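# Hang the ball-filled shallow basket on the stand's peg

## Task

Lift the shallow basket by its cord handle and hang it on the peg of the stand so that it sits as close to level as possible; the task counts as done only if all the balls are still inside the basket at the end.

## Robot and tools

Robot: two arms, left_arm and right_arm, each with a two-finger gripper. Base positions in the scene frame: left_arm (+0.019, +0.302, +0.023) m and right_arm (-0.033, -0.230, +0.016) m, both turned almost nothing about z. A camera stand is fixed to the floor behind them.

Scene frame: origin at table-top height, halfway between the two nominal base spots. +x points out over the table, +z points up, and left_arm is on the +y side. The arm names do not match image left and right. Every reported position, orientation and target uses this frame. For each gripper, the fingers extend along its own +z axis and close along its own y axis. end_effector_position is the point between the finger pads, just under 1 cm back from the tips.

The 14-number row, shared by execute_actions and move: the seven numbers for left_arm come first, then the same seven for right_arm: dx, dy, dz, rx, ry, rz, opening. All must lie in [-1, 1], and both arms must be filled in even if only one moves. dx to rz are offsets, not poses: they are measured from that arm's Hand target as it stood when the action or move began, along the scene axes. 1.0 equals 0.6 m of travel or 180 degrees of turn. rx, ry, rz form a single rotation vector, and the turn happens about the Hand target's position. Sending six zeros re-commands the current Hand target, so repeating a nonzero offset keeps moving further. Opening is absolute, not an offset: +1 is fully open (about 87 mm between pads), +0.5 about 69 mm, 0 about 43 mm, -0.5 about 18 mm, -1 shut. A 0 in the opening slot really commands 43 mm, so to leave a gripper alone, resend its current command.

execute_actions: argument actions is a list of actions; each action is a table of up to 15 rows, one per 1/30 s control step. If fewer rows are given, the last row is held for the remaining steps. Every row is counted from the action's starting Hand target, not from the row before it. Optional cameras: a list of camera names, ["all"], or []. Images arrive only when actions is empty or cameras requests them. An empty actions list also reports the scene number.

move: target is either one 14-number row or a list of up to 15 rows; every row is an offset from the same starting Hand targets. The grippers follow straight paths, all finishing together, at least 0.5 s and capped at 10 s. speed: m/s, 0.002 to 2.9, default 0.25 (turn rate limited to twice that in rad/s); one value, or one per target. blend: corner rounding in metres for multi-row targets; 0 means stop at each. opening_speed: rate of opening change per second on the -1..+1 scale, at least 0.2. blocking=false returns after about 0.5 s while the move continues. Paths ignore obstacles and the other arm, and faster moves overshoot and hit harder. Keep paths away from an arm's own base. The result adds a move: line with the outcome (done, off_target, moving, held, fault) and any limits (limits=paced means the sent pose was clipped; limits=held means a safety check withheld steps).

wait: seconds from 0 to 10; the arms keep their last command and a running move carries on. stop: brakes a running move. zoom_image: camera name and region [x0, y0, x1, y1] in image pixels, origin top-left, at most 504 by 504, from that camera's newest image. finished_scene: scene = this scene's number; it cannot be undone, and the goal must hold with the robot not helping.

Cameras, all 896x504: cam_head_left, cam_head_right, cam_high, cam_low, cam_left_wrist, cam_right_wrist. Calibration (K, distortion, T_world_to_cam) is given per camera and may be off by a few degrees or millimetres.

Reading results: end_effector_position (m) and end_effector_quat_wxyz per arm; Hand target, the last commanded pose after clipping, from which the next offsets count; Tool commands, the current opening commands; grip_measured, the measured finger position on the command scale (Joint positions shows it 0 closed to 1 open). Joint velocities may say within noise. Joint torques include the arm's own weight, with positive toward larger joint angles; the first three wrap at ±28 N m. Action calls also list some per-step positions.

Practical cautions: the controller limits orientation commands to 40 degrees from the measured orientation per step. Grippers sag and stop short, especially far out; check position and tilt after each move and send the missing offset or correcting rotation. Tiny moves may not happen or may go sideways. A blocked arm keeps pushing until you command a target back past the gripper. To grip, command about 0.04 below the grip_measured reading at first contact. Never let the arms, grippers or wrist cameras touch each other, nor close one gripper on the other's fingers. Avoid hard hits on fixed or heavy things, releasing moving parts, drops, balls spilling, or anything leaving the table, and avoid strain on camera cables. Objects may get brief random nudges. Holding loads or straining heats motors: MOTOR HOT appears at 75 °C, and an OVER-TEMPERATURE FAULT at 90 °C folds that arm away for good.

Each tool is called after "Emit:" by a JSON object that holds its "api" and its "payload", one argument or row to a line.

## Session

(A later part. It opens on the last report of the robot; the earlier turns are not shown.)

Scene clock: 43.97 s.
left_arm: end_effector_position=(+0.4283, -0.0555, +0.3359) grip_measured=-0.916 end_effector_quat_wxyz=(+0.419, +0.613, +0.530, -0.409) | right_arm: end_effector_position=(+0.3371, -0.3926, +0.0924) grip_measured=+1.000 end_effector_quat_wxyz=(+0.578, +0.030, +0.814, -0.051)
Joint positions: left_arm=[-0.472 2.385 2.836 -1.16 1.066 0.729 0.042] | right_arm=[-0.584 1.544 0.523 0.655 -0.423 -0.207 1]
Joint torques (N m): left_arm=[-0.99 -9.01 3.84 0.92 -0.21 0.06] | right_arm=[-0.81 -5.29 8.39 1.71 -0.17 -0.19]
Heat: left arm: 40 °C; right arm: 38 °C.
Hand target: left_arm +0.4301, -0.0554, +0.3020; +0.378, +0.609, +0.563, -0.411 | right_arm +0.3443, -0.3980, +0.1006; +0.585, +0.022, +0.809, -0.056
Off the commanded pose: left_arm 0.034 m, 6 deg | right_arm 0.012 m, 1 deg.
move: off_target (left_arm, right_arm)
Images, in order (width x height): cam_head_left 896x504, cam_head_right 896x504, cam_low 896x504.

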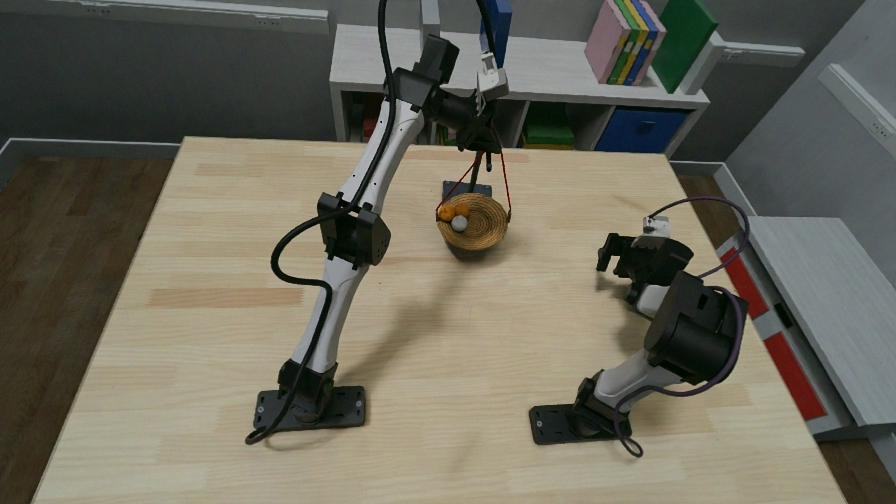

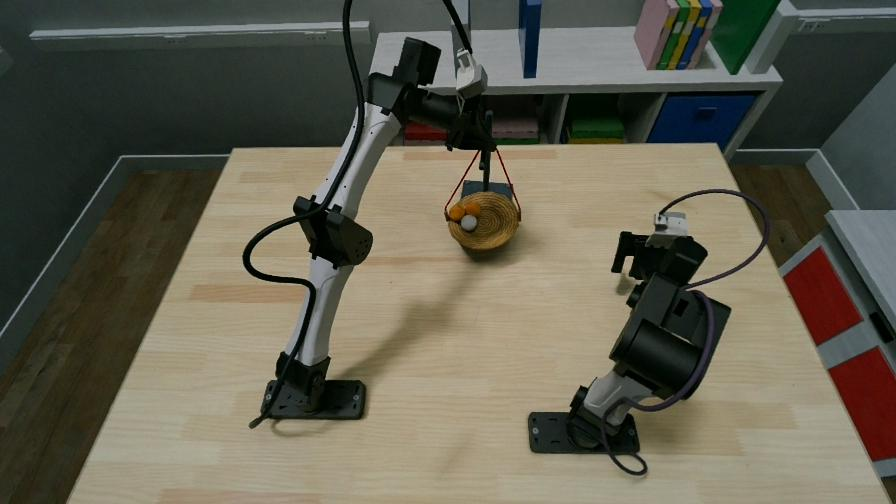

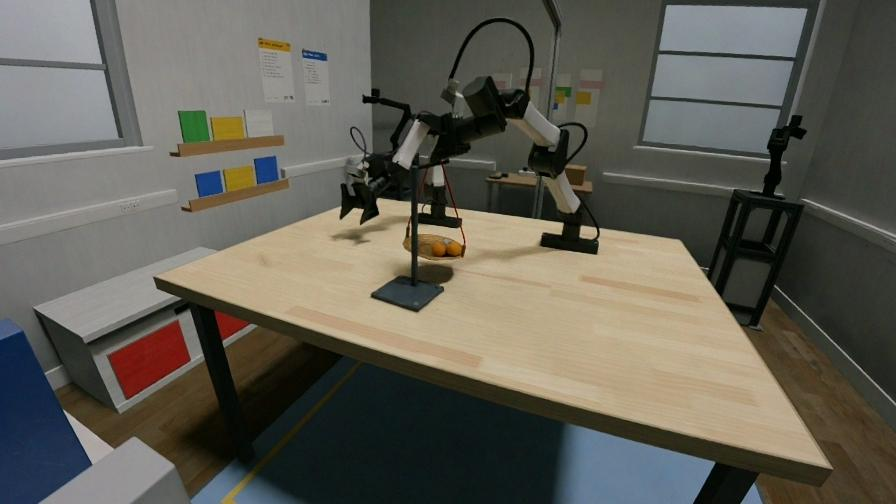

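Emit:
{"api": "move", "payload": {
  "target": [0,0.004,0.052,0,0,0,-0.85,0,0,0,0,0,0,1],
  "speed": 0.03,
  "opening_speed": 0.2,
  "cameras": ["cam_head_left","cam_head_right","cam_low"]
}}

Emit:
{"api": "zoom_image", "payload": {
  "camera": "cam_low",
  "region": [390, 140, 490, 290]
}}

Emit:
{"api": "zoom_image", "payload": {
  "camera": "cam_head_right",
  "region": [430, 120, 550, 240]
}}

Scene clock: 45.67 s.
left_arm: end_effector_position=(+0.4294, -0.0539, +0.3361) grip_measured=-0.850 end_effector_quat_wxyz=(+0.413, +0.599, +0.551, -0.409) | right_arm: end_effector_position=(+0.3371, -0.3926, +0.0924) grip_measured=+1.000 end_effector_quat_wxyz=(+0.578, +0.030, +0.814, -0.051)
Joint positions: left_arm=[-0.472 2.385 2.845 -1.161 1.042 0.677 0.075] | right_arm=[-0.584 1.544 0.523 0.655 -0.423 -0.207 1]
Joint torques (N m): left_arm=[-0.23 -10.33 8.95 1.24 0.09 -0.29] | right_arm=[-0.68 -5.24 8.43 1.7 -0.2 -0.16]
Heat: left arm: 40 °C; right arm: 38 °C.
Hand target: left_arm +0.4301, -0.0530, +0.3331; +0.378, +0.609, +0.563, -0.410 | right_arm +0.3443, -0.3980, +0.1006; +0.585, +0.022, +0.809, -0.056
Off the commanded pose: left_arm 0.003 m, 4 deg | right_arm 0.012 m, 1 deg.
elbow stopped short (left arm): the move would have taken joint 3 (elbow) straighter than the controller allows.
move: off_target (left_arm, right_arm)
Images, in order (width x height): cam_head_left 896x504, cam_head_right 896x504, cam_low 896x504.

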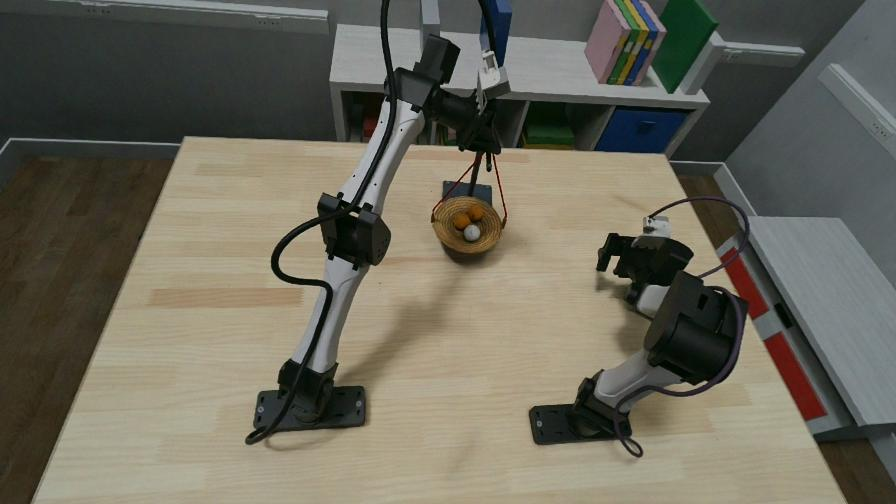

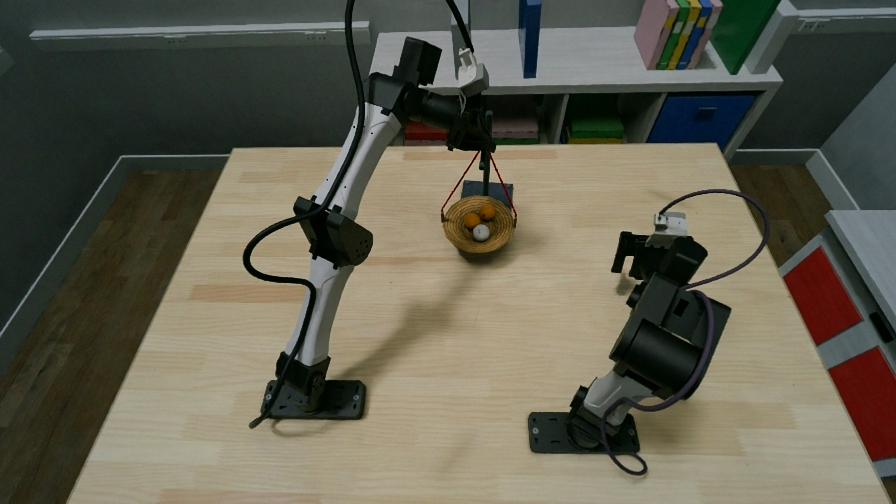

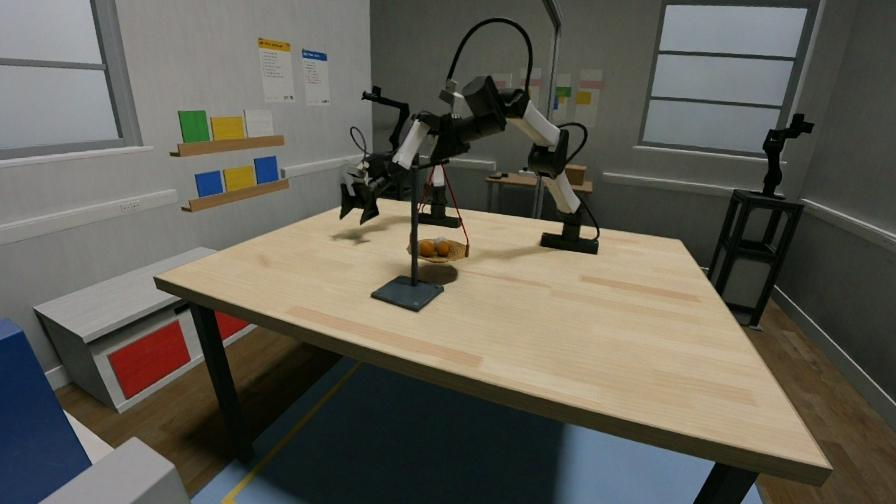

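Scaled by 3.360 from the camera's 896x504 image, which has a finer 1280x720 frame.

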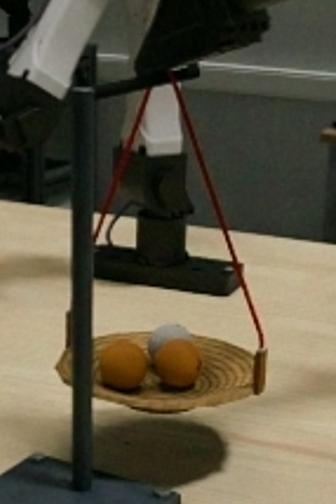

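Scaled by 4.200 from the camera's 896x504 image, which has a finer 1280x720 frame.

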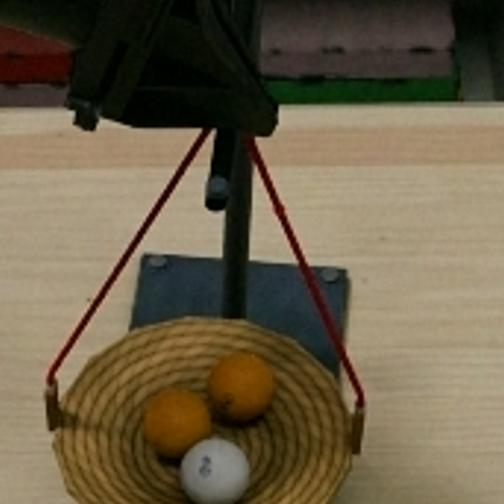

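Emit:
{"api": "move", "payload": {
  "target": [0,0,0.004,0,0,0,-0.3,0,0,0,0,0,0,1],
  "speed": 0.02,
  "opening_speed": 0.3
}}

Emit:
{"api": "move", "payload": {
  "target": [
    [0,0,0.1,0,0,0,-0.3,0,0,0,0,0,0,1],
    [-0.05,0.2,0.12,0,0,0,-0.3,0,0,0,0,0,0,1]
  ],
  "speed": [0.04,0.1],
  "cameras": ["cam_low","cam_head_right","cam_head_left"]
}}

Emit:
{"api": "zoom_image", "payload": {
  "camera": "cam_low",
  "region": [390, 140, 490, 290]
}}

Emit:
{"api": "zoom_image", "payload": {
  "camera": "cam_head_right",
  "region": [430, 100, 550, 260]
}}

Scene clock: 47.90 s.
left_arm: end_effector_position=(+0.4274, -0.0535, +0.3359) grip_measured=-0.300 end_effector_quat_wxyz=(+0.407, +0.594, +0.557, -0.413) | right_arm: end_effector_position=(+0.3371, -0.3926, +0.0924) grip_measured=+1.000 end_effector_quat_wxyz=(+0.578, +0.030, +0.814, -0.051)
Joint positions: left_arm=[-0.472 2.385 2.847 -1.169 1.044 0.661 0.35] | right_arm=[-0.584 1.544 0.523 0.655 -0.423 -0.207 1]
Joint torques (N m): left_arm=[-0.2 -10.62 8.61 1.35 0.1 -0.17] | right_arm=[-0.72 -5.27 8.38 1.69 -0.19 -0.2]
Heat: left arm: 40 °C; right arm: 38 °C.
Hand target: left_arm +0.4301, -0.0530, +0.3355; +0.378, +0.609, +0.563, -0.411 | right_arm +0.3443, -0.3980, +0.1006; +0.585, +0.022, +0.809, -0.056
Off the commanded pose: left_arm 0.003 m, 4 deg | right_arm 0.012 m, 1 deg.
elbow stopped short (left arm): the move would have taken joint 3 (elbow) straighter than the controller allows.
move: off_target (left_arm, right_arm)

Scene clock: 51.87 s.
left_arm: end_effector_position=(+0.4116, +0.0637, +0.3855) grip_measured=-0.300 end_effector_quat_wxyz=(+0.426, +0.553, +0.583, -0.414) | right_arm: end_effector_position=(+0.3371, -0.3926, +0.0924) grip_measured=+1.000 end_effector_quat_wxyz=(+0.578, +0.030, +0.814, -0.051)
Joint positions: left_arm=[-0.226 2.235 2.847 -1.501 1.183 0.839 0.35] | right_arm=[-0.584 1.544 0.523 0.655 -0.423 -0.207 1]
Joint torques (N m): left_arm=[-0.13 -13.35 7.8 1.14 0.4 0.11] | right_arm=[-0.75 -5.33 8.44 1.7 -0.18 -0.18]
Heat: left arm: 40 °C; right arm: 39 °C.
Hand target: left_arm +0.4002, +0.0671, +0.4075; +0.378, +0.609, +0.563, -0.410 | right_arm +0.3443, -0.3980, +0.1006; +0.585, +0.022, +0.809, -0.056
Off the commanded pose: left_arm 0.025 m, 9 deg | right_arm 0.012 m, 1 deg.
elbow stopped short (left arm): the move would have taken joint 3 (elbow) straighter than the controller allows.
move: off_target (left_arm, right_arm)
Images, in order (width x height): cam_head_left 896x504, cam_head_right 896x504, cam_low 896x504.

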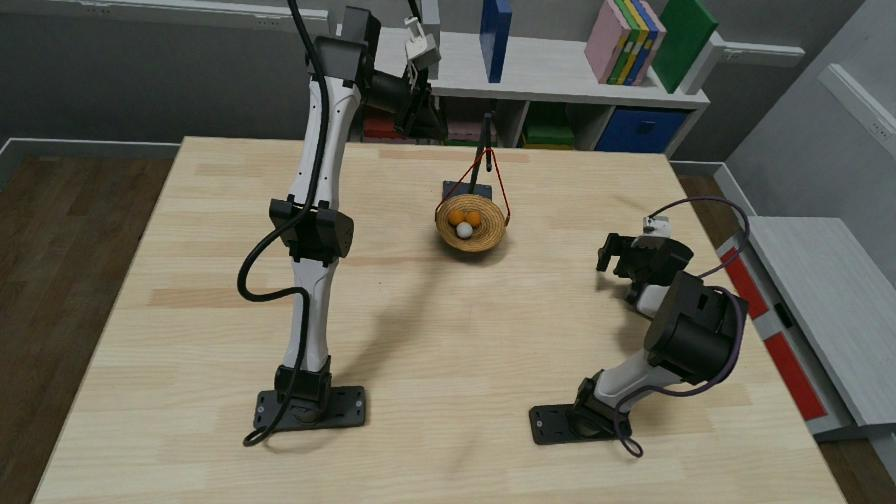

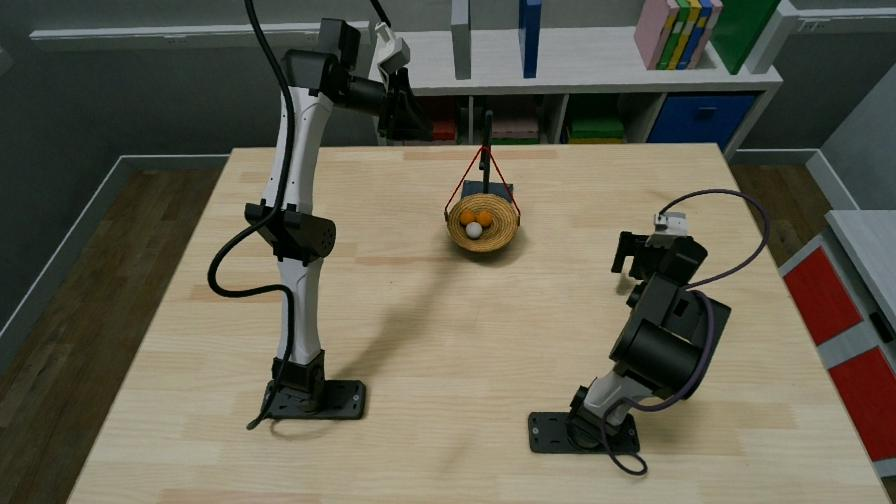

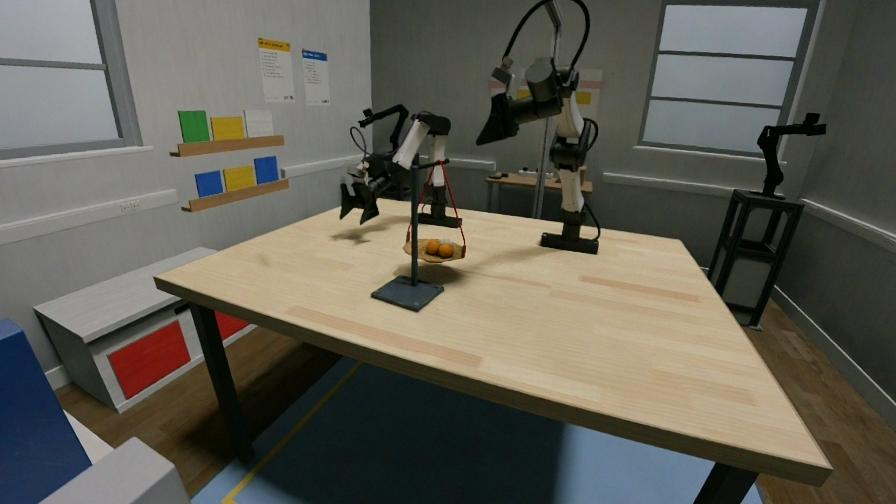

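Scaled by 3.360 from the camera's 896x504 image, which has a finer 1280x720 frame.

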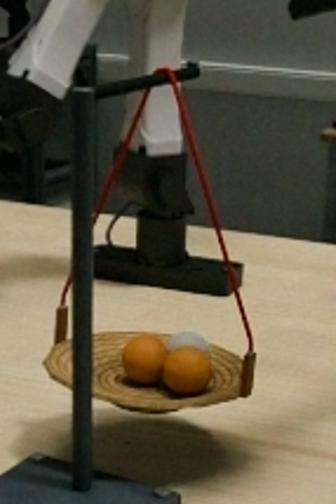

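Scaled by 3.150 from the camera's 896x504 image, which has a finer 1280x720 frame.

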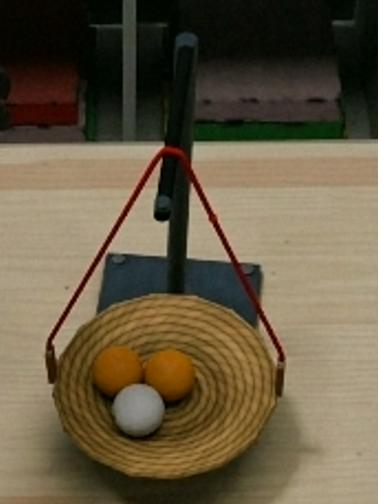

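Emit:
{"api": "finished_scene", "payload": {
  "scene": 3
}}

The scene is finished: the task was done.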